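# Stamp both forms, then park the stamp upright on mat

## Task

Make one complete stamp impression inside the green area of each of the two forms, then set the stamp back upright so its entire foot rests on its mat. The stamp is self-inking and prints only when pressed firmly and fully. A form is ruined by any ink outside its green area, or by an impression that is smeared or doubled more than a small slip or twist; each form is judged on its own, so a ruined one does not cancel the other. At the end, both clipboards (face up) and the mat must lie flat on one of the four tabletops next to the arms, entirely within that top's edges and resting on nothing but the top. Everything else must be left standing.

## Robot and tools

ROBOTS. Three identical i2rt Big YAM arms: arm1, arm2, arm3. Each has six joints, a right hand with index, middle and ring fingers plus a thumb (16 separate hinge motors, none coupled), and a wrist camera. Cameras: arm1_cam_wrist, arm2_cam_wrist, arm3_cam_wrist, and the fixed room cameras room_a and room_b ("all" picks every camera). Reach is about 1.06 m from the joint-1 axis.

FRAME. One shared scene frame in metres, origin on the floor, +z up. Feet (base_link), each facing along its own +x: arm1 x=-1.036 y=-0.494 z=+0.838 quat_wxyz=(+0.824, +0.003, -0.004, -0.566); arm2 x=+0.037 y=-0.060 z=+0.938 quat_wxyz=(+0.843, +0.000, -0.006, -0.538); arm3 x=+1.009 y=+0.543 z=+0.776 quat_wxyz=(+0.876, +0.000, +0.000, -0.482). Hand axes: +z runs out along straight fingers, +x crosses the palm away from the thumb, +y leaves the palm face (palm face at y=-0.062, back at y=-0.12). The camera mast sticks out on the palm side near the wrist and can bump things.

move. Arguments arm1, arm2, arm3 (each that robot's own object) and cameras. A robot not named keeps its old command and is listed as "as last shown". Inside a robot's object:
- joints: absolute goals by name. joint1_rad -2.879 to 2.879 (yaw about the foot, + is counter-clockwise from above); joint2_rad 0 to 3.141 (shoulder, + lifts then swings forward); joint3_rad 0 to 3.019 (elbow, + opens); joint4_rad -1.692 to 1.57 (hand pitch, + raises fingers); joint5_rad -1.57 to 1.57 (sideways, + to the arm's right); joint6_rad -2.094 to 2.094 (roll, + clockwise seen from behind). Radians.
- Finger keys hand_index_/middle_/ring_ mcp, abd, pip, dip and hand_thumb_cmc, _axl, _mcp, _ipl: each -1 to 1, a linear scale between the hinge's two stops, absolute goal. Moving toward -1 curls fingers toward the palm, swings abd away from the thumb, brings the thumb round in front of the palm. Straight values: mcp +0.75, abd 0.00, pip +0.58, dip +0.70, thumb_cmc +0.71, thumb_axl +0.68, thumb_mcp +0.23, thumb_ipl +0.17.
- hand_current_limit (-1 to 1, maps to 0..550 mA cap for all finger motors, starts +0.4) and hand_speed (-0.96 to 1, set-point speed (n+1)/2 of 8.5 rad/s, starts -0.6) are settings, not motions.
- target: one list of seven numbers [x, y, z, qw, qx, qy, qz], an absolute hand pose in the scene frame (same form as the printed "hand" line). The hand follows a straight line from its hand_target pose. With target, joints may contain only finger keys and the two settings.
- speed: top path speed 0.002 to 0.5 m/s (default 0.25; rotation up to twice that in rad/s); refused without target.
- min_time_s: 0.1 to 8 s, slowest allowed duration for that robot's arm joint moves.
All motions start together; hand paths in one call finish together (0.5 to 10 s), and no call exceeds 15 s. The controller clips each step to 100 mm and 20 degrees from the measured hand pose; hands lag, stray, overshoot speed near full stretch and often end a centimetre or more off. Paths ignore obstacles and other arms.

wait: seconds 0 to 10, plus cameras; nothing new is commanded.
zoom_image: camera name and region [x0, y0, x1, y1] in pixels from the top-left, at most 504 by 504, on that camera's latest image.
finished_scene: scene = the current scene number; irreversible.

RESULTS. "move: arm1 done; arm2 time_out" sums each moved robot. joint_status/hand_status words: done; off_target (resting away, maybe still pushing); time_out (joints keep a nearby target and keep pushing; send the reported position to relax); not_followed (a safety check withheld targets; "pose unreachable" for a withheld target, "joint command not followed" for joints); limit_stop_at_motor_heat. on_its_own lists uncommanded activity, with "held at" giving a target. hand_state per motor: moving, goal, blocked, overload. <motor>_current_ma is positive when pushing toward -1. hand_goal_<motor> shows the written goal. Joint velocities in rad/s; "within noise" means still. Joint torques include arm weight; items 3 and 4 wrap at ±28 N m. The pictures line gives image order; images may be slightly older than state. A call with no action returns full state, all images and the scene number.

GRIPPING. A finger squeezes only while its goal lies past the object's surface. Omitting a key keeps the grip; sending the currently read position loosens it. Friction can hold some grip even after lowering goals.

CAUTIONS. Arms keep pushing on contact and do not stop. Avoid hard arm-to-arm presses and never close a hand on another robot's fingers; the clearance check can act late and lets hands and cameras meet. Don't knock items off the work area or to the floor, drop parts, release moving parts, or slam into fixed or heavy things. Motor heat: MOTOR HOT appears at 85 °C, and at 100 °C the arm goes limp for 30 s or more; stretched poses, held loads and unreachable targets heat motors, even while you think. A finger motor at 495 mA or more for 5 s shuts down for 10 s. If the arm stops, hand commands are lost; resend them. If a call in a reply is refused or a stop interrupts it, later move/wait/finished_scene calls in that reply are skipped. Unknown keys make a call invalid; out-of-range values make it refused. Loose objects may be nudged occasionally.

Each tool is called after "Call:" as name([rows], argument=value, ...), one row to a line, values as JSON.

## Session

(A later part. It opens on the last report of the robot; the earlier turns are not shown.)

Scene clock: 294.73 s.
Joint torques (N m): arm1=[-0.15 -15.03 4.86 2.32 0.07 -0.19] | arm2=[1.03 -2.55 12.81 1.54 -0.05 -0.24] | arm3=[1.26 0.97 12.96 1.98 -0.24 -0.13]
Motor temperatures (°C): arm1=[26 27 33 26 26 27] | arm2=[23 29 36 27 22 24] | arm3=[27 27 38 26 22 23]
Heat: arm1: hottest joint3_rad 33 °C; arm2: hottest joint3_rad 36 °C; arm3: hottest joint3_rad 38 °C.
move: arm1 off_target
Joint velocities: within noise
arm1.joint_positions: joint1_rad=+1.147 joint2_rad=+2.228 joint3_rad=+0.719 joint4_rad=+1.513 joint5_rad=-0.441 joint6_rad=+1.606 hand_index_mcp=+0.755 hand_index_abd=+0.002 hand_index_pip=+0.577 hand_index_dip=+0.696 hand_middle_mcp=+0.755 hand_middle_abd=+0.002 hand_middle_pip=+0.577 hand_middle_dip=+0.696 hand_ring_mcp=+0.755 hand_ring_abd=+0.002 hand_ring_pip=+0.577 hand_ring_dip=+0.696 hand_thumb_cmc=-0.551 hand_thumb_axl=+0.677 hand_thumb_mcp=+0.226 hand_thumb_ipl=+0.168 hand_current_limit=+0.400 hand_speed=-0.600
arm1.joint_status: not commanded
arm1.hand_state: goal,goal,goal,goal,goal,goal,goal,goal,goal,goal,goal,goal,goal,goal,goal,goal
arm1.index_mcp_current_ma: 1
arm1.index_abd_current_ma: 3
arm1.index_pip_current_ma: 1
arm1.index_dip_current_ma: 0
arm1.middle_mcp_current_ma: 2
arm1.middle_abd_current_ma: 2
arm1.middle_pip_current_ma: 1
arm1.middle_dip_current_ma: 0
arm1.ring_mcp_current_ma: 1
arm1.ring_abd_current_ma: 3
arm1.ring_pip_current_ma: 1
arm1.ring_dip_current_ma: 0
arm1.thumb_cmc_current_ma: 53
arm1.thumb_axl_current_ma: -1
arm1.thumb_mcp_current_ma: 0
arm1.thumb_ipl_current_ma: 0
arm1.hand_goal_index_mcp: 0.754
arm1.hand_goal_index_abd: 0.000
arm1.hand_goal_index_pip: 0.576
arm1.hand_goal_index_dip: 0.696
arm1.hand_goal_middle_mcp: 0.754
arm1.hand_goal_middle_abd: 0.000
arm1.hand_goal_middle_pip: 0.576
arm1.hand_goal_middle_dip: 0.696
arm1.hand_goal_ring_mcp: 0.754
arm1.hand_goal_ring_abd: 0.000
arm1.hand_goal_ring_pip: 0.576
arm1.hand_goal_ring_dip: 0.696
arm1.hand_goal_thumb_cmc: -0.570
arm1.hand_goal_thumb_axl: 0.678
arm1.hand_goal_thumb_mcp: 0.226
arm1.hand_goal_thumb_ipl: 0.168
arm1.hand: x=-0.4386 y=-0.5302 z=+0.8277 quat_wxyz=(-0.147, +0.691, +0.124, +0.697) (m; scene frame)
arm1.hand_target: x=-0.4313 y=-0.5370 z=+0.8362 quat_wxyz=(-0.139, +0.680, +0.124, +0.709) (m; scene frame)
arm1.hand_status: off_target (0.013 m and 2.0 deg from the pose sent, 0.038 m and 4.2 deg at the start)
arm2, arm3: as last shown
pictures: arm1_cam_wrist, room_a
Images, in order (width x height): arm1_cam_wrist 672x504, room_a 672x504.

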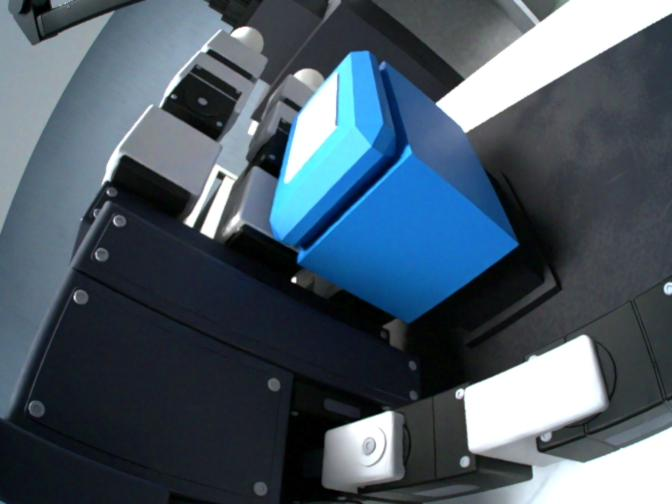

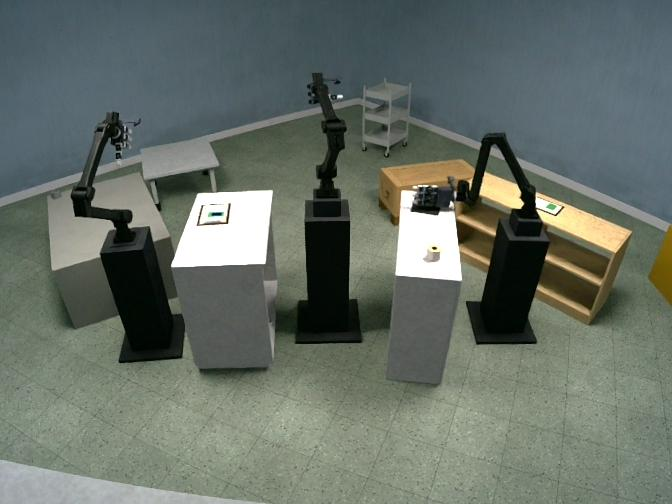

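Call:
move(arm1={"target": [-0.429, -0.546, 0.834, 0.1391, -0.6805, -0.1235, -0.7092], "speed": 0.05})

Call:
move(arm1={"joints": {"hand_speed": -0.85, "hand_thumb_mcp": -0.39, "hand_thumb_ipl": -0.42}}, cameras=["arm1_cam_wrist", "room_a"])

Scene clock: 296.53 s.
Joint torques (N m): arm1=[-0.73 -14.97 4.85 2.26 0.01 -0.18] | arm2=[0.97 -2.55 12.79 1.54 -0.05 -0.24] | arm3=[1.26 0.73 13.07 2.03 -0.25 -0.12]
Motor temperatures (°C): arm1=[26 27 32 26 26 27] | arm2=[23 29 37 27 22 24] | arm3=[27 27 38 26 22 23]
Heat: arm1: hottest joint3_rad 32 °C; arm2: hottest joint3_rad 37 °C; arm3: hottest joint3_rad 38 °C.
move: arm1 off_target
Joint velocities: within noise
arm1.joint_positions: joint1_rad=+1.131 joint2_rad=+2.234 joint3_rad=+0.727 joint4_rad=+1.513 joint5_rad=-0.461 joint6_rad=+1.606 hand_index_mcp=+0.757 hand_index_abd=+0.002 hand_index_pip=+0.577 hand_index_dip=+0.696 hand_middle_mcp=+0.756 hand_middle_abd=+0.002 hand_middle_pip=+0.577 hand_middle_dip=+0.696 hand_ring_mcp=+0.755 hand_ring_abd=+0.002 hand_ring_pip=+0.577 hand_ring_dip=+0.696 hand_thumb_cmc=-0.551 hand_thumb_axl=+0.677 hand_thumb_mcp=+0.226 hand_thumb_ipl=+0.168 hand_current_limit=+0.400 hand_speed=-0.600
arm1.joint_status: not commanded
arm1.hand_state: goal,goal,goal,goal,goal,goal,goal,goal,goal,goal,goal,goal,goal,goal,goal,goal
arm1.index_mcp_current_ma: 5
arm1.index_abd_current_ma: 3
arm1.index_pip_current_ma: 1
arm1.index_dip_current_ma: 0
arm1.middle_mcp_current_ma: 3
arm1.middle_abd_current_ma: 2
arm1.middle_pip_current_ma: 1
arm1.middle_dip_current_ma: 0
arm1.ring_mcp_current_ma: 1
arm1.ring_abd_current_ma: 3
arm1.ring_pip_current_ma: 1
arm1.ring_dip_current_ma: 0
arm1.thumb_cmc_current_ma: 53
arm1.thumb_axl_current_ma: -1
arm1.thumb_mcp_current_ma: 0
arm1.thumb_ipl_current_ma: 0
arm1.hand_goal_index_mcp: 0.754
arm1.hand_goal_index_abd: 0.000
arm1.hand_goal_index_pip: 0.576
arm1.hand_goal_index_dip: 0.696
arm1.hand_goal_middle_mcp: 0.754
arm1.hand_goal_middle_abd: 0.000
arm1.hand_goal_middle_pip: 0.576
arm1.hand_goal_middle_dip: 0.696
arm1.hand_goal_ring_mcp: 0.754
arm1.hand_goal_ring_abd: 0.000
arm1.hand_goal_ring_pip: 0.576
arm1.hand_goal_ring_dip: 0.696
arm1.hand_goal_thumb_cmc: -0.570
arm1.hand_goal_thumb_axl: 0.678
arm1.hand_goal_thumb_mcp: 0.226
arm1.hand_goal_thumb_ipl: 0.168
arm1.hand: x=-0.4366 y=-0.5361 z=+0.8267 quat_wxyz=(-0.148, +0.690, +0.126, +0.697) (m; scene frame)
arm1.hand_target: x=-0.4294 y=-0.5461 z=+0.8340 quat_wxyz=(-0.139, +0.680, +0.124, +0.709) (m; scene frame)
arm1.hand_status: off_target (0.014 m and 2.0 deg from the pose sent, 0.020 m and 2.1 deg at the start)
arm2.joint_positions: joint1_rad=+0.187 joint2_rad=+0.805 joint3_rad=+1.048 joint4_rad=-0.591 joint5_rad=+0.002 joint6_rad=+1.558 hand_index_mcp=+0.755 hand_index_abd=+0.002 hand_index_pip=+0.576 hand_index_dip=+0.696 hand_middle_mcp=+0.753 hand_middle_abd=+0.002 hand_middle_pip=+0.576 hand_middle_dip=+0.694 hand_ring_mcp=+0.755 hand_ring_abd=+0.002 hand_ring_pip=+0.577 hand_ring_dip=+0.696 hand_thumb_cmc=-0.563 hand_thumb_axl=+0.680 hand_thumb_mcp=+0.224 hand_thumb_ipl=+0.166 hand_current_limit=+0.400 hand_speed=-0.600
arm2.joint_status: not commanded
arm2.hand_state: goal,goal,goal,goal,goal,goal,goal,goal,goal,goal,goal,goal,goal,goal,goal,goal
arm2.index_mcp_current_ma: 1
arm2.index_abd_current_ma: 1
arm2.index_pip_current_ma: 0
arm2.index_dip_current_ma: 0
arm2.middle_mcp_current_ma: 0
arm2.middle_abd_current_ma: 1
arm2.middle_pip_current_ma: 0
arm2.middle_dip_current_ma: -1
arm2.ring_mcp_current_ma: 0
arm2.ring_abd_current_ma: 1
arm2.ring_pip_current_ma: 0
arm2.ring_dip_current_ma: 0
arm2.thumb_cmc_current_ma: 6
arm2.thumb_axl_current_ma: 2
arm2.thumb_mcp_current_ma: -1
arm2.thumb_ipl_current_ma: -2
arm2.hand_goal_index_mcp: 0.754
arm2.hand_goal_index_abd: 0.000
arm2.hand_goal_index_pip: 0.576
arm2.hand_goal_index_dip: 0.696
arm2.hand_goal_middle_mcp: 0.754
arm2.hand_goal_middle_abd: 0.000
arm2.hand_goal_middle_pip: 0.576
arm2.hand_goal_middle_dip: 0.696
arm2.hand_goal_ring_mcp: 0.754
arm2.hand_goal_ring_abd: 0.000
arm2.hand_goal_ring_pip: 0.576
arm2.hand_goal_ring_dip: 0.696
arm2.hand_goal_thumb_cmc: -0.570
arm2.hand_goal_thumb_axl: 0.678
arm2.hand_goal_thumb_mcp: 0.226
arm2.hand_goal_thumb_ipl: 0.168
arm2.hand: x=+0.1983 y=-0.4367 z=+1.3789 quat_wxyz=(+0.266, +0.727, -0.370, +0.513) (m; scene frame)
arm2.hand_target: x=+0.2017 y=-0.4321 z=+1.4103 quat_wxyz=(+0.272, +0.717, -0.357, +0.532) (m; scene frame)
arm2.hand_status: not commanded
arm3.joint_positions: joint1_rad=-0.317 joint2_rad=+0.607 joint3_rad=+1.243 joint4_rad=-1.193 joint5_rad=-0.237 joint6_rad=+1.481 hand_index_mcp=+0.754 hand_index_abd=+0.002 hand_index_pip=+0.577 hand_index_dip=+0.696 hand_middle_mcp=+0.751 hand_middle_abd=+0.005 hand_middle_pip=+0.575 hand_middle_dip=+0.696 hand_ring_mcp=+0.751 hand_ring_abd=+0.010 hand_ring_pip=+0.573 hand_ring_dip=+0.693 hand_thumb_cmc=+0.715 hand_thumb_axl=+0.677 hand_thumb_mcp=+0.226 hand_thumb_ipl=+0.168 hand_current_limit=+0.400 hand_speed=-0.600
arm3.joint_status: not commanded
arm3.hand_state: goal,goal,goal,goal,goal,goal,goal,goal,goal,goal,goal,goal,goal,goal,goal,goal
arm3.index_mcp_current_ma: 0
arm3.index_abd_current_ma: 0
arm3.index_pip_current_ma: 0
arm3.index_dip_current_ma: 0
arm3.middle_mcp_current_ma: 0
arm3.middle_abd_current_ma: 1
arm3.middle_pip_current_ma: 0
arm3.middle_dip_current_ma: 0
arm3.ring_mcp_current_ma: 0
arm3.ring_abd_current_ma: 2
arm3.ring_pip_current_ma: 0
arm3.ring_dip_current_ma: 0
arm3.thumb_cmc_current_ma: 0
arm3.thumb_axl_current_ma: 0
arm3.thumb_mcp_current_ma: 0
arm3.thumb_ipl_current_ma: 0
arm3.hand_goal_index_mcp: 0.754
arm3.hand_goal_index_abd: 0.000
arm3.hand_goal_index_pip: 0.576
arm3.hand_goal_index_dip: 0.696
arm3.hand_goal_middle_mcp: 0.754
arm3.hand_goal_middle_abd: 0.000
arm3.hand_goal_middle_pip: 0.576
arm3.hand_goal_middle_dip: 0.696
arm3.hand_goal_ring_mcp: 0.754
arm3.hand_goal_ring_abd: 0.000
arm3.hand_goal_ring_pip: 0.576
arm3.hand_goal_ring_dip: 0.696
arm3.hand_goal_thumb_cmc: 0.714
arm3.hand_goal_thumb_axl: 0.678
arm3.hand_goal_thumb_mcp: 0.226
arm3.hand_goal_thumb_ipl: 0.168
arm3.hand: x=+1.0328 y=+0.2686 z=+1.2535 quat_wxyz=(+0.234, +0.742, -0.455, +0.434) (m; scene frame)
arm3.hand_target: x=+1.0355 y=+0.2771 z=+1.2837 quat_wxyz=(+0.248, +0.737, -0.436, +0.453) (m; scene frame)
arm3.hand_status: not commanded
pictures: none

Scene clock: 298.37 s.
Joint torques (N m): arm1=[-0.67 -15.03 4.79 2.28 0.02 -0.16] | arm2=[0.97 -2.55 12.81 1.52 -0.05 -0.24] | arm3=[0.91 1.14 13.03 2 -0.25 -0.13]
Motor temperatures (°C): arm1=[26 27 32 26 26 27] | arm2=[23 29 37 27 22 24] | arm3=[27 27 38 26 22 23]
Heat: arm1: hottest joint3_rad 32 °C; arm2: hottest joint3_rad 37 °C; arm3: hottest joint3_rad 38 °C.
move: arm1 off_target
Joint velocities: within noise
arm1.joint_positions: joint1_rad=+1.131 joint2_rad=+2.234 joint3_rad=+0.728 joint4_rad=+1.513 joint5_rad=-0.461 joint6_rad=+1.606 hand_index_mcp=+0.751 hand_index_abd=+0.002 hand_index_pip=+0.577 hand_index_dip=+0.696 hand_middle_mcp=+0.754 hand_middle_abd=+0.002 hand_middle_pip=+0.577 hand_middle_dip=+0.696 hand_ring_mcp=+0.755 hand_ring_abd=+0.002 hand_ring_pip=+0.577 hand_ring_dip=+0.696 hand_thumb_cmc=-0.554 hand_thumb_axl=+0.680 hand_thumb_mcp=-0.258 hand_thumb_ipl=-0.327 hand_current_limit=+0.400 hand_speed=-0.850
arm1.joint_status: hand_thumb_mcp off_target (ended at -0.258, target -0.390); hand_thumb_ipl off_target (ended at -0.327, target -0.420); the others done
arm1.hand_state: goal,goal,goal,goal,goal,goal,goal,goal,goal,goal,goal,goal,goal,goal,blocked,blocked
arm1.index_mcp_current_ma: -5
arm1.index_abd_current_ma: 3
arm1.index_pip_current_ma: 1
arm1.index_dip_current_ma: 0
arm1.middle_mcp_current_ma: 0
arm1.middle_abd_current_ma: 2
arm1.middle_pip_current_ma: 1
arm1.middle_dip_current_ma: 0
arm1.ring_mcp_current_ma: 1
arm1.ring_abd_current_ma: 3
arm1.ring_pip_current_ma: 1
arm1.ring_dip_current_ma: 0
arm1.thumb_cmc_current_ma: 41
arm1.thumb_axl_current_ma: 5
arm1.thumb_mcp_current_ma: 385
arm1.thumb_ipl_current_ma: 385
arm1.hand_goal_index_mcp: 0.754
arm1.hand_goal_index_abd: 0.000
arm1.hand_goal_index_pip: 0.576
arm1.hand_goal_index_dip: 0.696
arm1.hand_goal_middle_mcp: 0.754
arm1.hand_goal_middle_abd: 0.000
arm1.hand_goal_middle_pip: 0.576
arm1.hand_goal_middle_dip: 0.696
arm1.hand_goal_ring_mcp: 0.754
arm1.hand_goal_ring_abd: 0.000
arm1.hand_goal_ring_pip: 0.576
arm1.hand_goal_ring_dip: 0.696
arm1.hand_goal_thumb_cmc: -0.570
arm1.hand_goal_thumb_axl: 0.678
arm1.hand_goal_thumb_mcp: -0.390
arm1.hand_goal_thumb_ipl: -0.420
arm1.hand: x=-0.4363 y=-0.5364 z=+0.8270 quat_wxyz=(-0.148, +0.690, +0.126, +0.698) (m; scene frame)
arm1.hand_target: x=-0.4294 y=-0.5461 z=+0.8342 quat_wxyz=(-0.139, +0.680, +0.124, +0.709) (m; scene frame)
arm1.hand_status: not commanded
arm2, arm3: as last shown
pictures: arm1_cam_wrist, room_a
Images, in order (width x height): arm1_cam_wrist 672x504, room_a 672x504.

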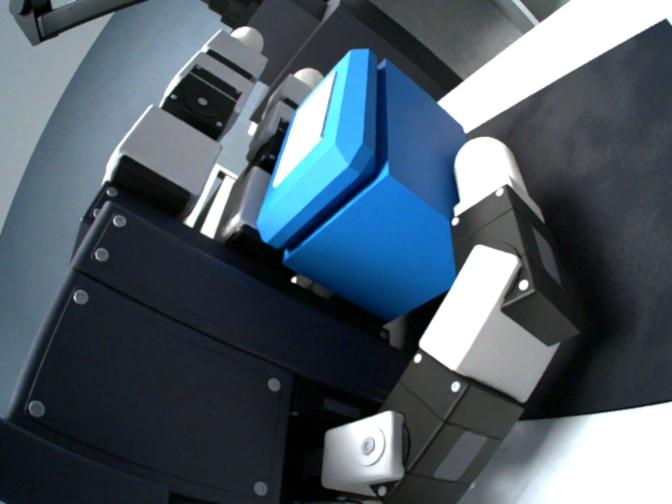

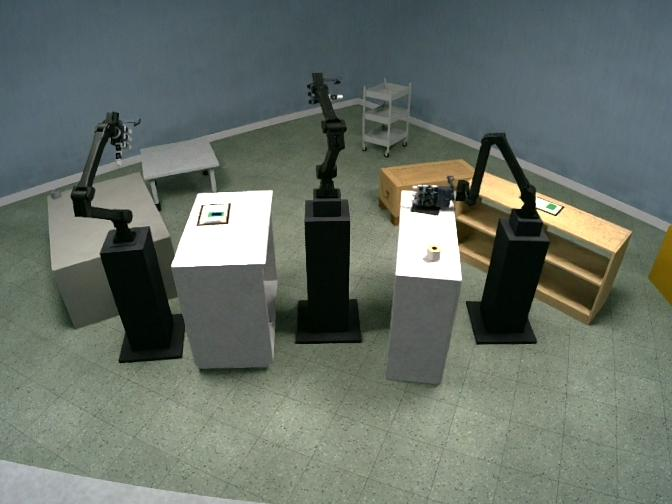

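Call:
move(arm1={"target": [-0.436, -0.536, 0.93, 0.1391, -0.6805, -0.1235, -0.7092], "speed": 0.1}, cameras=["arm1_cam_wrist", "room_a"])

Call:
move(arm1={"joints": {"joint2_rad": 1.2, "joint3_rad": 0.9, "joint4_rad": 0.3, "joint5_rad": 0.0}, "min_time_s": 4})

Call:
move(arm1={"joints": {"joint1_rad": -0.6}, "min_time_s": 4}, cameras=["arm1_cam_wrist", "room_a", "room_b"])

Scene clock: 300.83 s.
Joint torques (N m): arm1=[1.03 -16.09 5.24 1.78 0.08 -0.17] | arm2=[1.03 -2.49 12.78 1.52 -0.05 -0.24] | arm3=[1.32 0.56 13.01 2.02 -0.24 -0.09]
Motor temperatures (°C): arm1=[26 28 32 26 26 27] | arm2=[23 29 37 27 22 24] | arm3=[27 27 38 26 22 23]
Heat: arm1: hottest joint3_rad 32 °C; arm2: hottest joint3_rad 37 °C; arm3: hottest joint3_rad 38 °C.
move: arm1 off_target
Joint velocities: arm1=[within noise] | arm2=[within noise] | arm3=[-0.005 0.015 -0.007 -0.007 -0.154 -0.007]
arm1.joint_positions: joint1_rad=+1.131 joint2_rad=+1.941 joint3_rad=+0.660 joint4_rad=+1.288 joint5_rad=-0.439 joint6_rad=+1.606 hand_index_mcp=+0.749 hand_index_abd=+0.002 hand_index_pip=+0.577 hand_index_dip=+0.696 hand_middle_mcp=+0.754 hand_middle_abd=+0.002 hand_middle_pip=+0.577 hand_middle_dip=+0.696 hand_ring_mcp=+0.755 hand_ring_abd=+0.002 hand_ring_pip=+0.577 hand_ring_dip=+0.696 hand_thumb_cmc=-0.554 hand_thumb_axl=+0.688 hand_thumb_mcp=-0.254 hand_thumb_ipl=-0.333 hand_current_limit=+0.400 hand_speed=-0.850
arm1.joint_status: not commanded
arm1.hand_state: goal,goal,goal,goal,goal,goal,goal,goal,goal,goal,goal,goal,goal,goal,blocked,blocked
arm1.index_mcp_current_ma: -11
arm1.index_abd_current_ma: 3
arm1.index_pip_current_ma: 1
arm1.index_dip_current_ma: 0
arm1.middle_mcp_current_ma: 0
arm1.middle_abd_current_ma: 2
arm1.middle_pip_current_ma: 1
arm1.middle_dip_current_ma: 0
arm1.ring_mcp_current_ma: 1
arm1.ring_abd_current_ma: 3
arm1.ring_pip_current_ma: 1
arm1.ring_dip_current_ma: 0
arm1.thumb_cmc_current_ma: 41
arm1.thumb_axl_current_ma: 28
arm1.thumb_mcp_current_ma: 385
arm1.thumb_ipl_current_ma: 385
arm1.hand_goal_index_mcp: 0.754
arm1.hand_goal_index_abd: 0.000
arm1.hand_goal_index_pip: 0.576
arm1.hand_goal_index_dip: 0.696
arm1.hand_goal_middle_mcp: 0.754
arm1.hand_goal_middle_abd: 0.000
arm1.hand_goal_middle_pip: 0.576
arm1.hand_goal_middle_dip: 0.696
arm1.hand_goal_ring_mcp: 0.754
arm1.hand_goal_ring_abd: 0.000
arm1.hand_goal_ring_pip: 0.576
arm1.hand_goal_ring_dip: 0.696
arm1.hand_goal_thumb_cmc: -0.570
arm1.hand_goal_thumb_axl: 0.678
arm1.hand_goal_thumb_mcp: -0.390
arm1.hand_goal_thumb_ipl: -0.420
arm1.hand: x=-0.4394 y=-0.5405 z=+0.9140 quat_wxyz=(-0.140, +0.691, +0.118, +0.699) (m; scene frame)
arm1.hand_target: x=-0.4362 y=-0.5361 z=+0.9299 quat_wxyz=(-0.139, +0.680, +0.123, +0.709) (m; scene frame)
arm1.hand_status: off_target (0.017 m and 1.8 deg from the pose sent, 0.103 m and 2.0 deg at the start)
arm2, arm3: as last shown
pictures: arm1_cam_wrist, room_a
Images, in order (width x height): arm1_cam_wrist 672x504, room_a 672x504.

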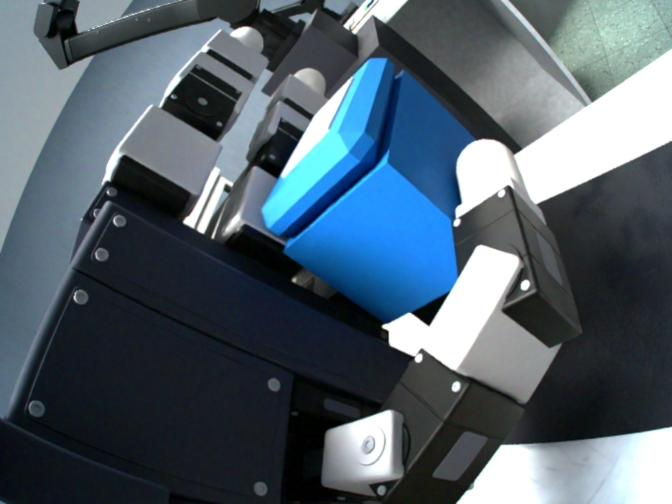

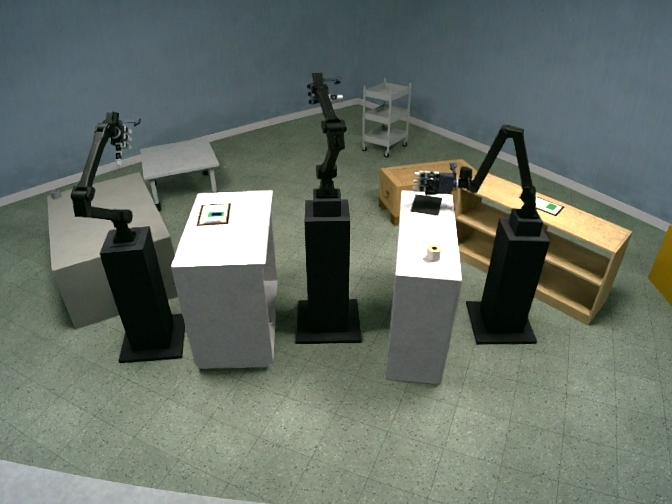

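Scene clock: 305.43 s.
Joint torques (N m): arm1=[1.03 -11.46 15.66 1.85 0.09 -0.17] | arm2=[0.97 -2.55 12.81 1.52 -0.05 -0.23] | arm3=[0.62 0.97 12.98 2.07 -0.22 -0.13]
Motor temperatures (°C): arm1=[26 28 33 26 26 27] | arm2=[23 29 38 27 22 24] | arm3=[27 27 38 26 22 23]
Heat: arm1: hottest joint3_rad 33 °C; arm2: hottest joint3_rad 38 °C; arm3: hottest joint3_rad 38 °C.
move: arm1 done
Joint velocities: within noise
arm1.joint_positions: joint1_rad=+1.131 joint2_rad=+1.219 joint3_rad=+0.833 joint4_rad=+0.299 joint5_rad=-0.003 joint6_rad=+1.606 hand_index_mcp=+0.749 hand_index_abd=+0.002 hand_index_pip=+0.577 hand_index_dip=+0.696 hand_middle_mcp=+0.754 hand_middle_abd=+0.002 hand_middle_pip=+0.577 hand_middle_dip=+0.696 hand_ring_mcp=+0.755 hand_ring_abd=+0.002 hand_ring_pip=+0.577 hand_ring_dip=+0.696 hand_thumb_cmc=-0.554 hand_thumb_axl=+0.688 hand_thumb_mcp=-0.254 hand_thumb_ipl=-0.333 hand_current_limit=+0.400 hand_speed=-0.850
arm1.joint_status: all done
arm1.hand_state: goal,goal,goal,goal,goal,goal,goal,goal,goal,goal,goal,goal,goal,goal,blocked,blocked
arm1.index_mcp_current_ma: -11
arm1.index_abd_current_ma: 3
arm1.index_pip_current_ma: 1
arm1.index_dip_current_ma: 0
arm1.middle_mcp_current_ma: 0
arm1.middle_abd_current_ma: 2
arm1.middle_pip_current_ma: 1
arm1.middle_dip_current_ma: 0
arm1.ring_mcp_current_ma: 1
arm1.ring_abd_current_ma: 3
arm1.ring_pip_current_ma: 1
arm1.ring_dip_current_ma: 0
arm1.thumb_cmc_current_ma: 41
arm1.thumb_axl_current_ma: 28
arm1.thumb_mcp_current_ma: 385
arm1.thumb_ipl_current_ma: 385
arm1.hand_goal_index_mcp: 0.754
arm1.hand_goal_index_abd: 0.000
arm1.hand_goal_index_pip: 0.576
arm1.hand_goal_index_dip: 0.696
arm1.hand_goal_middle_mcp: 0.754
arm1.hand_goal_middle_abd: 0.000
arm1.hand_goal_middle_pip: 0.576
arm1.hand_goal_middle_dip: 0.696
arm1.hand_goal_ring_mcp: 0.754
arm1.hand_goal_ring_abd: 0.000
arm1.hand_goal_ring_pip: 0.576
arm1.hand_goal_ring_dip: 0.696
arm1.hand_goal_thumb_cmc: -0.570
arm1.hand_goal_thumb_axl: 0.678
arm1.hand_goal_thumb_mcp: -0.390
arm1.hand_goal_thumb_ipl: -0.420
arm1.hand: x=-0.4927 y=-0.6185 z=+1.1624 quat_wxyz=(+0.011, +0.733, -0.039, +0.679) (m; scene frame)
arm1.hand_target: x=-0.4854 y=-0.6148 z=+1.2138 quat_wxyz=(+0.010, +0.703, -0.034, +0.711) (m; scene frame)
arm1.hand_status: not commanded
arm2, arm3: as last shown
pictures: none

Scene clock: 309.90 s.
Joint torques (N m): arm1=[0.32 -11.58 15.62 1.84 -0.09 -0.16] | arm2=[1.03 -2.55 12.81 1.52 -0.05 -0.24] | arm3=[0.85 1.14 13 1.92 -0.23 -0.12]
Motor temperatures (°C): arm1=[26 28 33 26 26 27] | arm2=[23 29 38 27 22 24] | arm3=[27 27 38 26 22 23]
Heat: arm1: hottest joint3_rad 33 °C; arm2: hottest joint3_rad 38 °C; arm3: hottest joint3_rad 38 °C.
move: arm1 done
Joint velocities: within noise
arm1.joint_positions: joint1_rad=-0.598 joint2_rad=+1.219 joint3_rad=+0.833 joint4_rad=+0.299 joint5_rad=+0.001 joint6_rad=+1.606 hand_index_mcp=+0.748 hand_index_abd=+0.002 hand_index_pip=+0.577 hand_index_dip=+0.696 hand_middle_mcp=+0.754 hand_middle_abd=+0.002 hand_middle_pip=+0.577 hand_middle_dip=+0.696 hand_ring_mcp=+0.755 hand_ring_abd=+0.002 hand_ring_pip=+0.577 hand_ring_dip=+0.696 hand_thumb_cmc=-0.554 hand_thumb_axl=+0.688 hand_thumb_mcp=-0.253 hand_thumb_ipl=-0.334 hand_current_limit=+0.400 hand_speed=-0.850
arm1.joint_status: all done
arm1.hand_state: goal,goal,goal,goal,goal,goal,goal,goal,goal,goal,goal,goal,goal,goal,blocked,blocked
arm1.index_mcp_current_ma: -13
arm1.index_abd_current_ma: 3
arm1.index_pip_current_ma: 1
arm1.index_dip_current_ma: 0
arm1.middle_mcp_current_ma: 0
arm1.middle_abd_current_ma: 2
arm1.middle_pip_current_ma: 1
arm1.middle_dip_current_ma: 0
arm1.ring_mcp_current_ma: 1
arm1.ring_abd_current_ma: 3
arm1.ring_pip_current_ma: 1
arm1.ring_dip_current_ma: 0
arm1.thumb_cmc_current_ma: 41
arm1.thumb_axl_current_ma: 28
arm1.thumb_mcp_current_ma: 385
arm1.thumb_ipl_current_ma: 385
arm1.hand_goal_index_mcp: 0.754
arm1.hand_goal_index_abd: 0.000
arm1.hand_goal_index_pip: 0.576
arm1.hand_goal_index_dip: 0.696
arm1.hand_goal_middle_mcp: 0.754
arm1.hand_goal_middle_abd: 0.000
arm1.hand_goal_middle_pip: 0.576
arm1.hand_goal_middle_dip: 0.696
arm1.hand_goal_ring_mcp: 0.754
arm1.hand_goal_ring_abd: 0.000
arm1.hand_goal_ring_pip: 0.576
arm1.hand_goal_ring_dip: 0.696
arm1.hand_goal_thumb_cmc: -0.570
arm1.hand_goal_thumb_axl: 0.678
arm1.hand_goal_thumb_mcp: -0.390
arm1.hand_goal_thumb_ipl: -0.420
arm1.hand: x=-1.2477 y=-1.0142 z=+1.1540 quat_wxyz=(+0.519, +0.446, -0.589, +0.431) (m; scene frame)
arm1.hand_target: x=-1.2509 y=-1.0208 z=+1.2052 quat_wxyz=(+0.544, +0.428, -0.565, +0.450) (m; scene frame)
arm1.hand_status: not commanded
arm2, arm3: as last shown
pictures: arm1_cam_wrist, room_a, room_b
Images, in order (width x height): arm1_cam_wrist 672x504, room_a 672x504, room_b 672x504.

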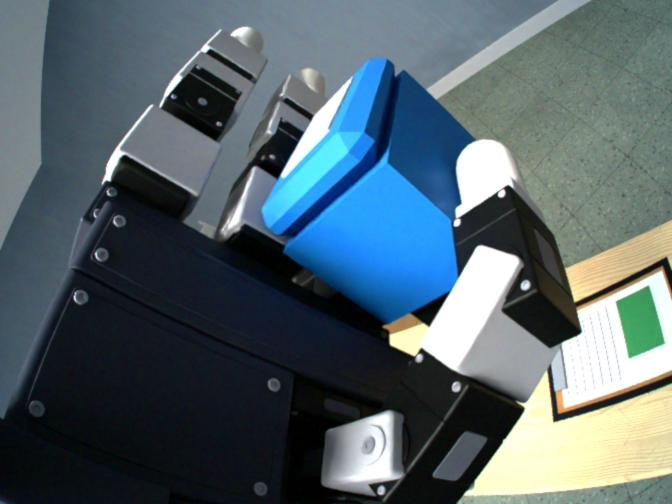

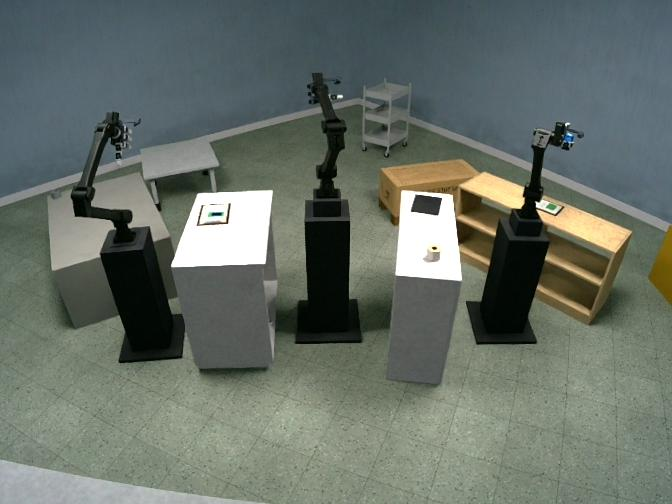

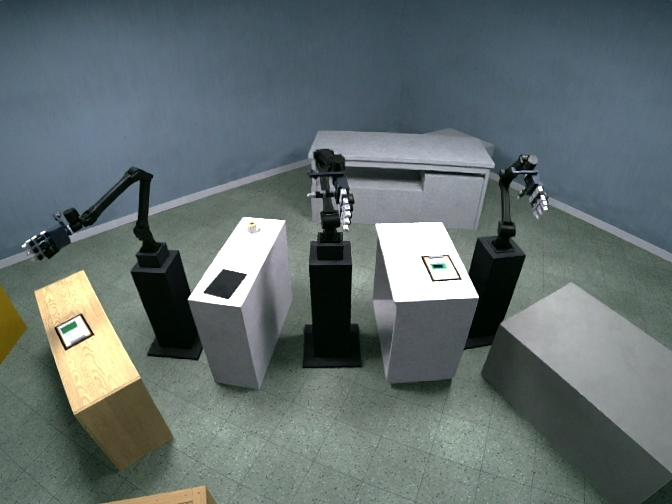

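Call:
zoom_image(camera="arm1_cam_wrist", region=[472, 200, 672, 450])

Scaled by 2.016 from the camera's 672x504 image, which has a finer 960x720 frame.

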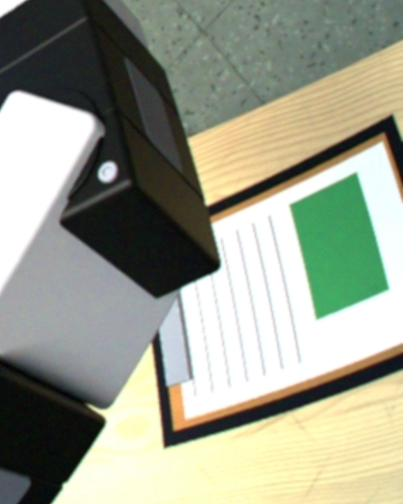

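Call:
move(arm1={"target": [-1.215, -1.15, 0.87, 0.593, 0.3851, -0.593, 0.3851], "speed": 0.15}, cameras=["arm1_cam_wrist", "room_a", "room_b"])

Call:
zoom_image(camera="room_b", region=[10, 220, 150, 370])

Scene clock: 317.93 s.
Joint torques (N m): arm1=[1.14 -18.96 8.81 2.84 0.1 -0.26] | arm2=[1.03 -2.55 12.81 1.52 -0.05 -0.23] | arm3=[0.91 0.97 13.08 2.04 -0.24 -0.13]
Motor temperatures (°C): arm1=[26 28 34 26 26 27] | arm2=[23 29 39 27 22 24] | arm3=[27 27 38 26 22 23]
Heat: arm1: hottest joint3_rad 34 °C; arm2: hottest joint3_rad 39 °C; arm3: hottest joint3_rad 38 °C.
move: arm1 off_target
Joint velocities: within noise
arm1.joint_positions: joint1_rad=-0.432 joint2_rad=+2.196 joint3_rad=+1.009 joint4_rad=+1.110 joint5_rad=+0.361 joint6_rad=+1.575 hand_index_mcp=+0.748 hand_index_abd=+0.002 hand_index_pip=+0.577 hand_index_dip=+0.696 hand_middle_mcp=+0.754 hand_middle_abd=+0.002 hand_middle_pip=+0.577 hand_middle_dip=+0.696 hand_ring_mcp=+0.755 hand_ring_abd=+0.002 hand_ring_pip=+0.577 hand_ring_dip=+0.696 hand_thumb_cmc=-0.554 hand_thumb_axl=+0.688 hand_thumb_mcp=-0.253 hand_thumb_ipl=-0.334 hand_current_limit=+0.400 hand_speed=-0.850
arm1.joint_status: not commanded
arm1.hand_state: goal,goal,goal,goal,goal,goal,goal,goal,goal,goal,goal,goal,goal,goal,blocked,blocked
arm1.index_mcp_current_ma: -13
arm1.index_abd_current_ma: 3
arm1.index_pip_current_ma: 1
arm1.index_dip_current_ma: 0
arm1.middle_mcp_current_ma: 0
arm1.middle_abd_current_ma: 2
arm1.middle_pip_current_ma: 1
arm1.middle_dip_current_ma: 0
arm1.ring_mcp_current_ma: 1
arm1.ring_abd_current_ma: 3
arm1.ring_pip_current_ma: 1
arm1.ring_dip_current_ma: 0
arm1.thumb_cmc_current_ma: 41
arm1.thumb_axl_current_ma: 28
arm1.thumb_mcp_current_ma: 385
arm1.thumb_ipl_current_ma: 385
arm1.hand_goal_index_mcp: 0.754
arm1.hand_goal_index_abd: 0.000
arm1.hand_goal_index_pip: 0.576
arm1.hand_goal_index_dip: 0.696
arm1.hand_goal_middle_mcp: 0.754
arm1.hand_goal_middle_abd: 0.000
arm1.hand_goal_middle_pip: 0.576
arm1.hand_goal_middle_dip: 0.696
arm1.hand_goal_ring_mcp: 0.754
arm1.hand_goal_ring_abd: 0.000
arm1.hand_goal_ring_pip: 0.576
arm1.hand_goal_ring_dip: 0.696
arm1.hand_goal_thumb_cmc: -0.570
arm1.hand_goal_thumb_axl: 0.678
arm1.hand_goal_thumb_mcp: -0.390
arm1.hand_goal_thumb_ipl: -0.420
arm1.hand: x=-1.2179 y=-1.1298 z=+0.8407 quat_wxyz=(+0.573, +0.402, -0.614, +0.364) (m; scene frame)
arm1.hand_target: x=-1.2147 y=-1.1483 z=+0.8704 quat_wxyz=(+0.593, +0.385, -0.593, +0.385) (m; scene frame)
arm1.hand_status: off_target (0.036 m and 4.5 deg from the pose sent, 0.317 m and 12.2 deg at the start)
arm2, arm3: as last shown
pictures: arm1_cam_wrist, room_a, room_b
Images, in order (width x height): arm1_cam_wrist 672x504, room_a 672x504, room_b 672x504.

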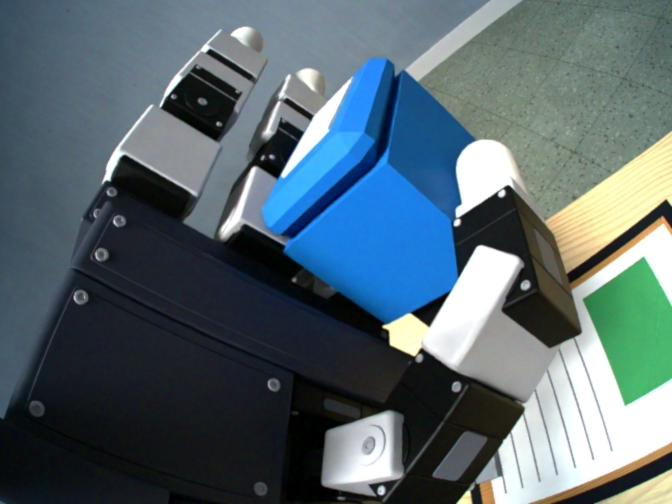

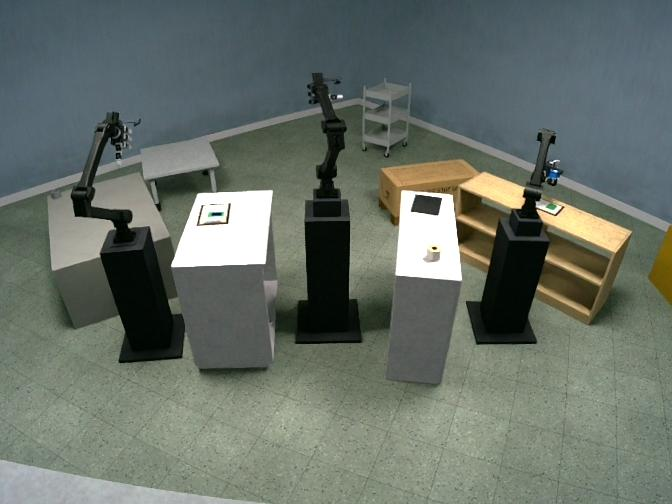

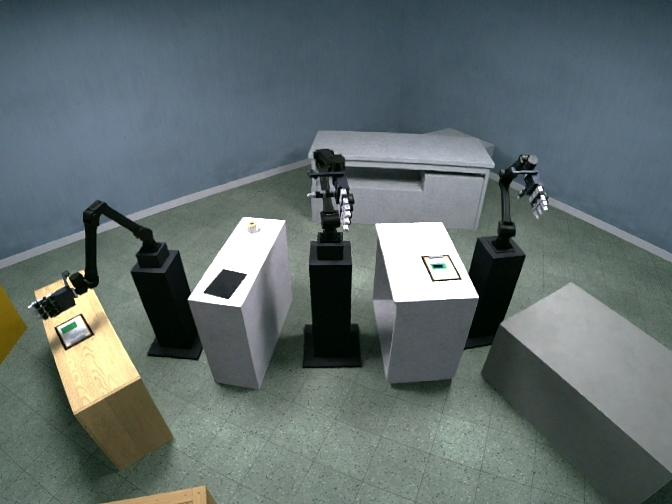

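Scaled by 3.360 from the camera's 672x504 image, which has a finer 960x720 frame.

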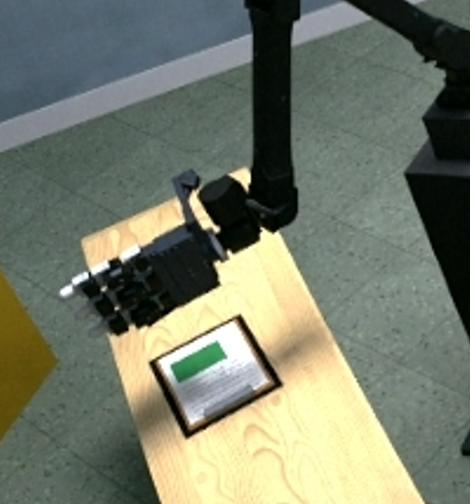

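Call:
move(arm1={"target": [-1.240, -1.137, 0.775, 0.6056, 0.3552, -0.59, 0.4001], "speed": 0.1}, cameras=["arm1_cam_wrist", "room_b"])

Call:
zoom_image(camera="room_b", region=[10, 220, 150, 370])

Call:
zoom_image(camera="arm1_cam_wrist", region=[472, 200, 672, 450])

Scene clock: 321.63 s.
Joint torques (N m): arm1=[0.09 -19.72 6.67 2.86 -0.16 -0.14] | arm2=[1.03 -2.55 12.81 1.54 -0.05 -0.24] | arm3=[0.91 0.73 12.93 2.04 -0.22 -0.11]
Motor temperatures (°C): arm1=[26 28 34 26 26 27] | arm2=[23 28 39 27 22 24] | arm3=[27 27 38 26 22 23]
Heat: arm1: hottest joint3_rad 34 °C; arm2: hottest joint3_rad 39 °C; arm3: hottest joint3_rad 38 °C.
move: arm1 off_target
Joint velocities: within noise
arm1.joint_positions: joint1_rad=-0.463 joint2_rad=+2.457 joint3_rad=+1.089 joint4_rad=+1.357 joint5_rad=+0.344 joint6_rad=+1.582 hand_index_mcp=+0.748 hand_index_abd=+0.002 hand_index_pip=+0.577 hand_index_dip=+0.696 hand_middle_mcp=+0.754 hand_middle_abd=+0.002 hand_middle_pip=+0.577 hand_middle_dip=+0.696 hand_ring_mcp=+0.755 hand_ring_abd=+0.002 hand_ring_pip=+0.577 hand_ring_dip=+0.696 hand_thumb_cmc=-0.554 hand_thumb_axl=+0.688 hand_thumb_mcp=-0.253 hand_thumb_ipl=-0.334 hand_current_limit=+0.400 hand_speed=-0.850
arm1.joint_status: not commanded
arm1.hand_state: goal,goal,goal,goal,goal,goal,goal,goal,goal,goal,goal,goal,goal,goal,blocked,blocked
arm1.index_mcp_current_ma: -13
arm1.index_abd_current_ma: 3
arm1.index_pip_current_ma: 1
arm1.index_dip_current_ma: 0
arm1.middle_mcp_current_ma: 0
arm1.middle_abd_current_ma: 2
arm1.middle_pip_current_ma: 1
arm1.middle_dip_current_ma: 0
arm1.ring_mcp_current_ma: 1
arm1.ring_abd_current_ma: 3
arm1.ring_pip_current_ma: 1
arm1.ring_dip_current_ma: 0
arm1.thumb_cmc_current_ma: 41
arm1.thumb_axl_current_ma: 28
arm1.thumb_mcp_current_ma: 385
arm1.thumb_ipl_current_ma: 385
arm1.hand_goal_index_mcp: 0.754
arm1.hand_goal_index_abd: 0.000
arm1.hand_goal_index_pip: 0.576
arm1.hand_goal_index_dip: 0.696
arm1.hand_goal_middle_mcp: 0.754
arm1.hand_goal_middle_abd: 0.000
arm1.hand_goal_middle_pip: 0.576
arm1.hand_goal_middle_dip: 0.696
arm1.hand_goal_ring_mcp: 0.754
arm1.hand_goal_ring_abd: 0.000
arm1.hand_goal_ring_pip: 0.576
arm1.hand_goal_ring_dip: 0.696
arm1.hand_goal_thumb_cmc: -0.570
arm1.hand_goal_thumb_axl: 0.678
arm1.hand_goal_thumb_mcp: -0.390
arm1.hand_goal_thumb_ipl: -0.420
arm1.hand: x=-1.2345 y=-1.1216 z=+0.7525 quat_wxyz=(+0.589, +0.377, -0.605, +0.380) (m; scene frame)
arm1.hand_target: x=-1.2398 y=-1.1359 z=+0.7753 quat_wxyz=(+0.605, +0.355, -0.590, +0.400) (m; scene frame)
arm1.hand_status: off_target (0.028 m and 4.2 deg from the pose sent, 0.070 m and 8.2 deg at the start)
arm2, arm3: as last shown
pictures: arm1_cam_wrist, room_b
Images, in order (width x height): arm1_cam_wrist 672x504, room_b 672x504.

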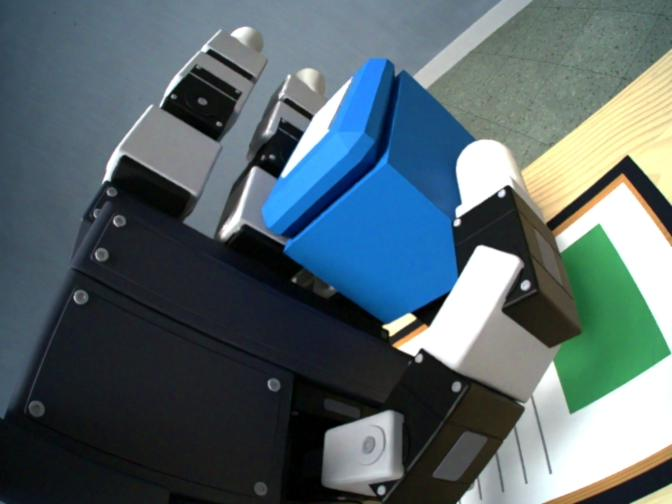

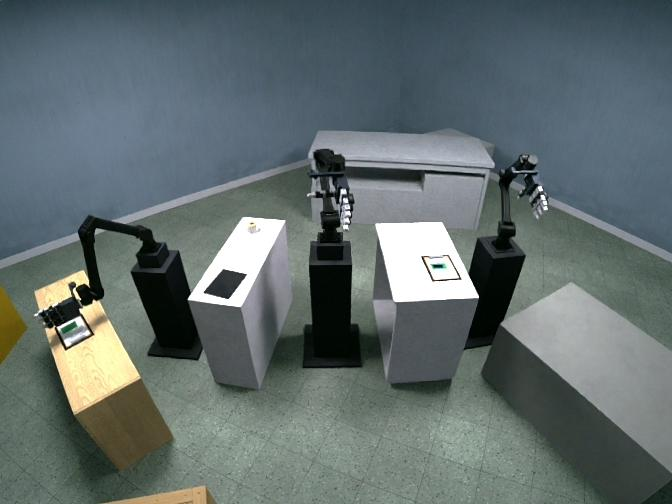

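Scaled by 3.360 from the camera's 672x504 image, which has a finer 960x720 frame.

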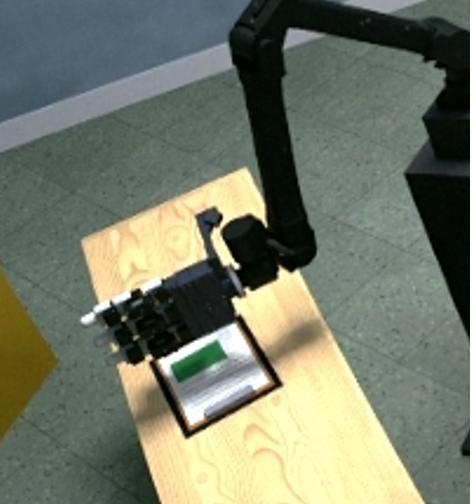

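Scaled by 2.016 from the camera's 672x504 image, which has a finer 960x720 frame.

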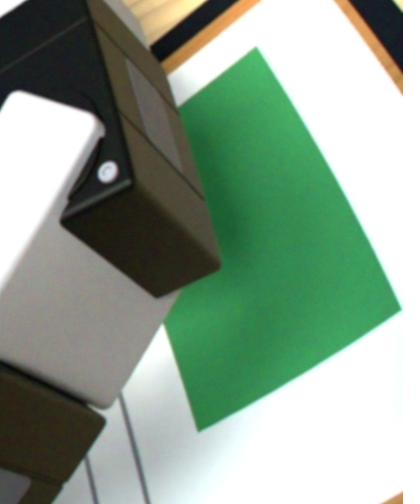

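Call:
move(arm1={"target": [-1.253, -1.128, 0.725, 0.5997, 0.3639, -0.5847, 0.4091], "speed": 0.08}, cameras=["arm1_cam_wrist", "room_b"])

Call:
zoom_image(camera="room_b", region=[20, 260, 120, 370])

Call:
zoom_image(camera="arm1_cam_wrist", region=[472, 150, 672, 400])

Scene clock: 328.70 s.
Joint torques (N m): arm1=[0.15 -19.66 5.74 2.91 -0.16 -0.14] | arm2=[1.03 -2.55 12.81 1.54 -0.05 -0.24] | arm3=[0.91 1.08 12.96 2.06 -0.24 -0.13]
Motor temperatures (°C): arm1=[26 28 34 26 26 26] | arm2=[23 28 40 27 22 24] | arm3=[27 27 38 26 22 23]
Heat: arm1: hottest joint3_rad 34 °C; arm2: hottest joint3_rad 40 °C; arm3: hottest joint3_rad 38 °C.
move: arm1 off_target
Joint velocities: within noise
arm1.joint_positions: joint1_rad=-0.500 joint2_rad=+2.581 joint3_rad=+1.132 joint4_rad=+1.441 joint5_rad=+0.279 joint6_rad=+1.586 hand_index_mcp=+0.748 hand_index_abd=+0.002 hand_index_pip=+0.577 hand_index_dip=+0.696 hand_middle_mcp=+0.754 hand_middle_abd=+0.002 hand_middle_pip=+0.577 hand_middle_dip=+0.696 hand_ring_mcp=+0.755 hand_ring_abd=+0.002 hand_ring_pip=+0.577 hand_ring_dip=+0.696 hand_thumb_cmc=-0.554 hand_thumb_axl=+0.688 hand_thumb_mcp=-0.253 hand_thumb_ipl=-0.334 hand_current_limit=+0.400 hand_speed=-0.850
arm1.joint_status: not commanded
arm1.hand_state: goal,goal,goal,goal,goal,goal,goal,goal,goal,goal,goal,goal,goal,goal,blocked,blocked
arm1.index_mcp_current_ma: -13
arm1.index_abd_current_ma: 3
arm1.index_pip_current_ma: 1
arm1.index_dip_current_ma: 0
arm1.middle_mcp_current_ma: 0
arm1.middle_abd_current_ma: 2
arm1.middle_pip_current_ma: 1
arm1.middle_dip_current_ma: 0
arm1.ring_mcp_current_ma: 1
arm1.ring_abd_current_ma: 3
arm1.ring_pip_current_ma: 1
arm1.ring_dip_current_ma: 0
arm1.thumb_cmc_current_ma: 41
arm1.thumb_axl_current_ma: 28
arm1.thumb_mcp_current_ma: 385
arm1.thumb_ipl_current_ma: 385
arm1.hand_goal_index_mcp: 0.754
arm1.hand_goal_index_abd: 0.000
arm1.hand_goal_index_pip: 0.576
arm1.hand_goal_index_dip: 0.696
arm1.hand_goal_middle_mcp: 0.754
arm1.hand_goal_middle_abd: 0.000
arm1.hand_goal_middle_pip: 0.576
arm1.hand_goal_middle_dip: 0.696
arm1.hand_goal_ring_mcp: 0.754
arm1.hand_goal_ring_abd: 0.000
arm1.hand_goal_ring_pip: 0.576
arm1.hand_goal_ring_dip: 0.696
arm1.hand_goal_thumb_cmc: -0.570
arm1.hand_goal_thumb_axl: 0.678
arm1.hand_goal_thumb_mcp: -0.390
arm1.hand_goal_thumb_ipl: -0.420
arm1.hand: x=-1.2473 y=-1.1141 z=+0.7049 quat_wxyz=(+0.583, +0.383, -0.600, +0.391) (m; scene frame)
arm1.hand_target: x=-1.2528 y=-1.1271 z=+0.7253 quat_wxyz=(+0.599, +0.364, -0.584, +0.409) (m; scene frame)
arm1.hand_status: off_target (0.025 m and 3.9 deg from the pose sent, 0.034 m and 4.5 deg at the start)
arm2, arm3: as last shown
pictures: arm1_cam_wrist, room_b
Images, in order (width x height): arm1_cam_wrist 672x504, room_b 672x504.

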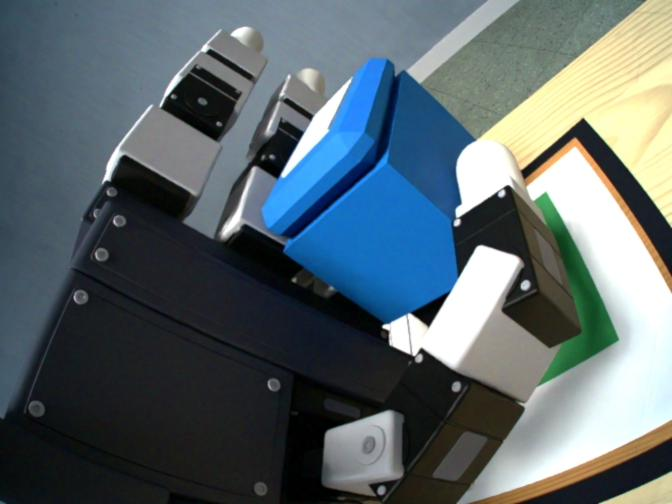

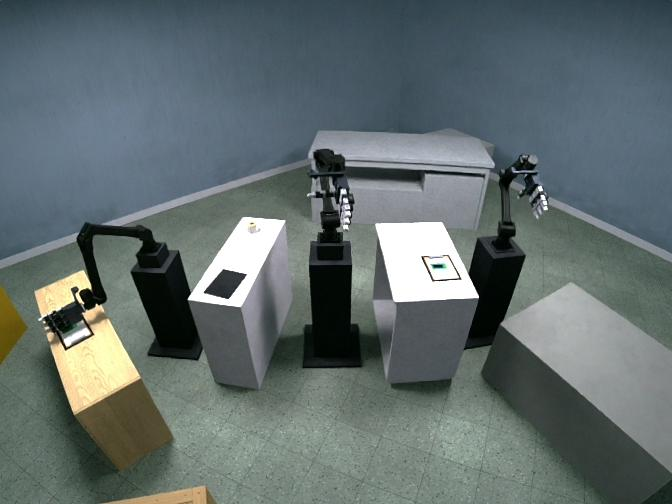

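Scaled by 4.582 from the camera's 672x504 image, which has a finer 960x720 frame.

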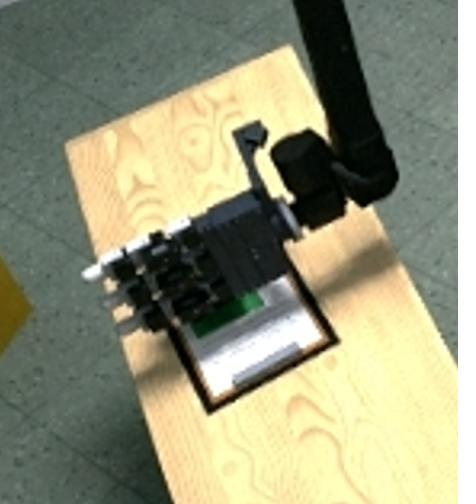

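Scaled by 2.016 from the camera's 672x504 image, which has a finer 960x720 frame.

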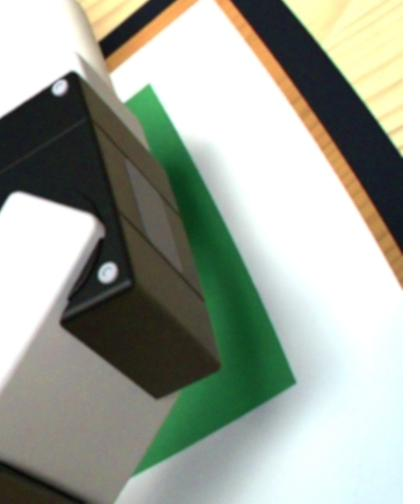

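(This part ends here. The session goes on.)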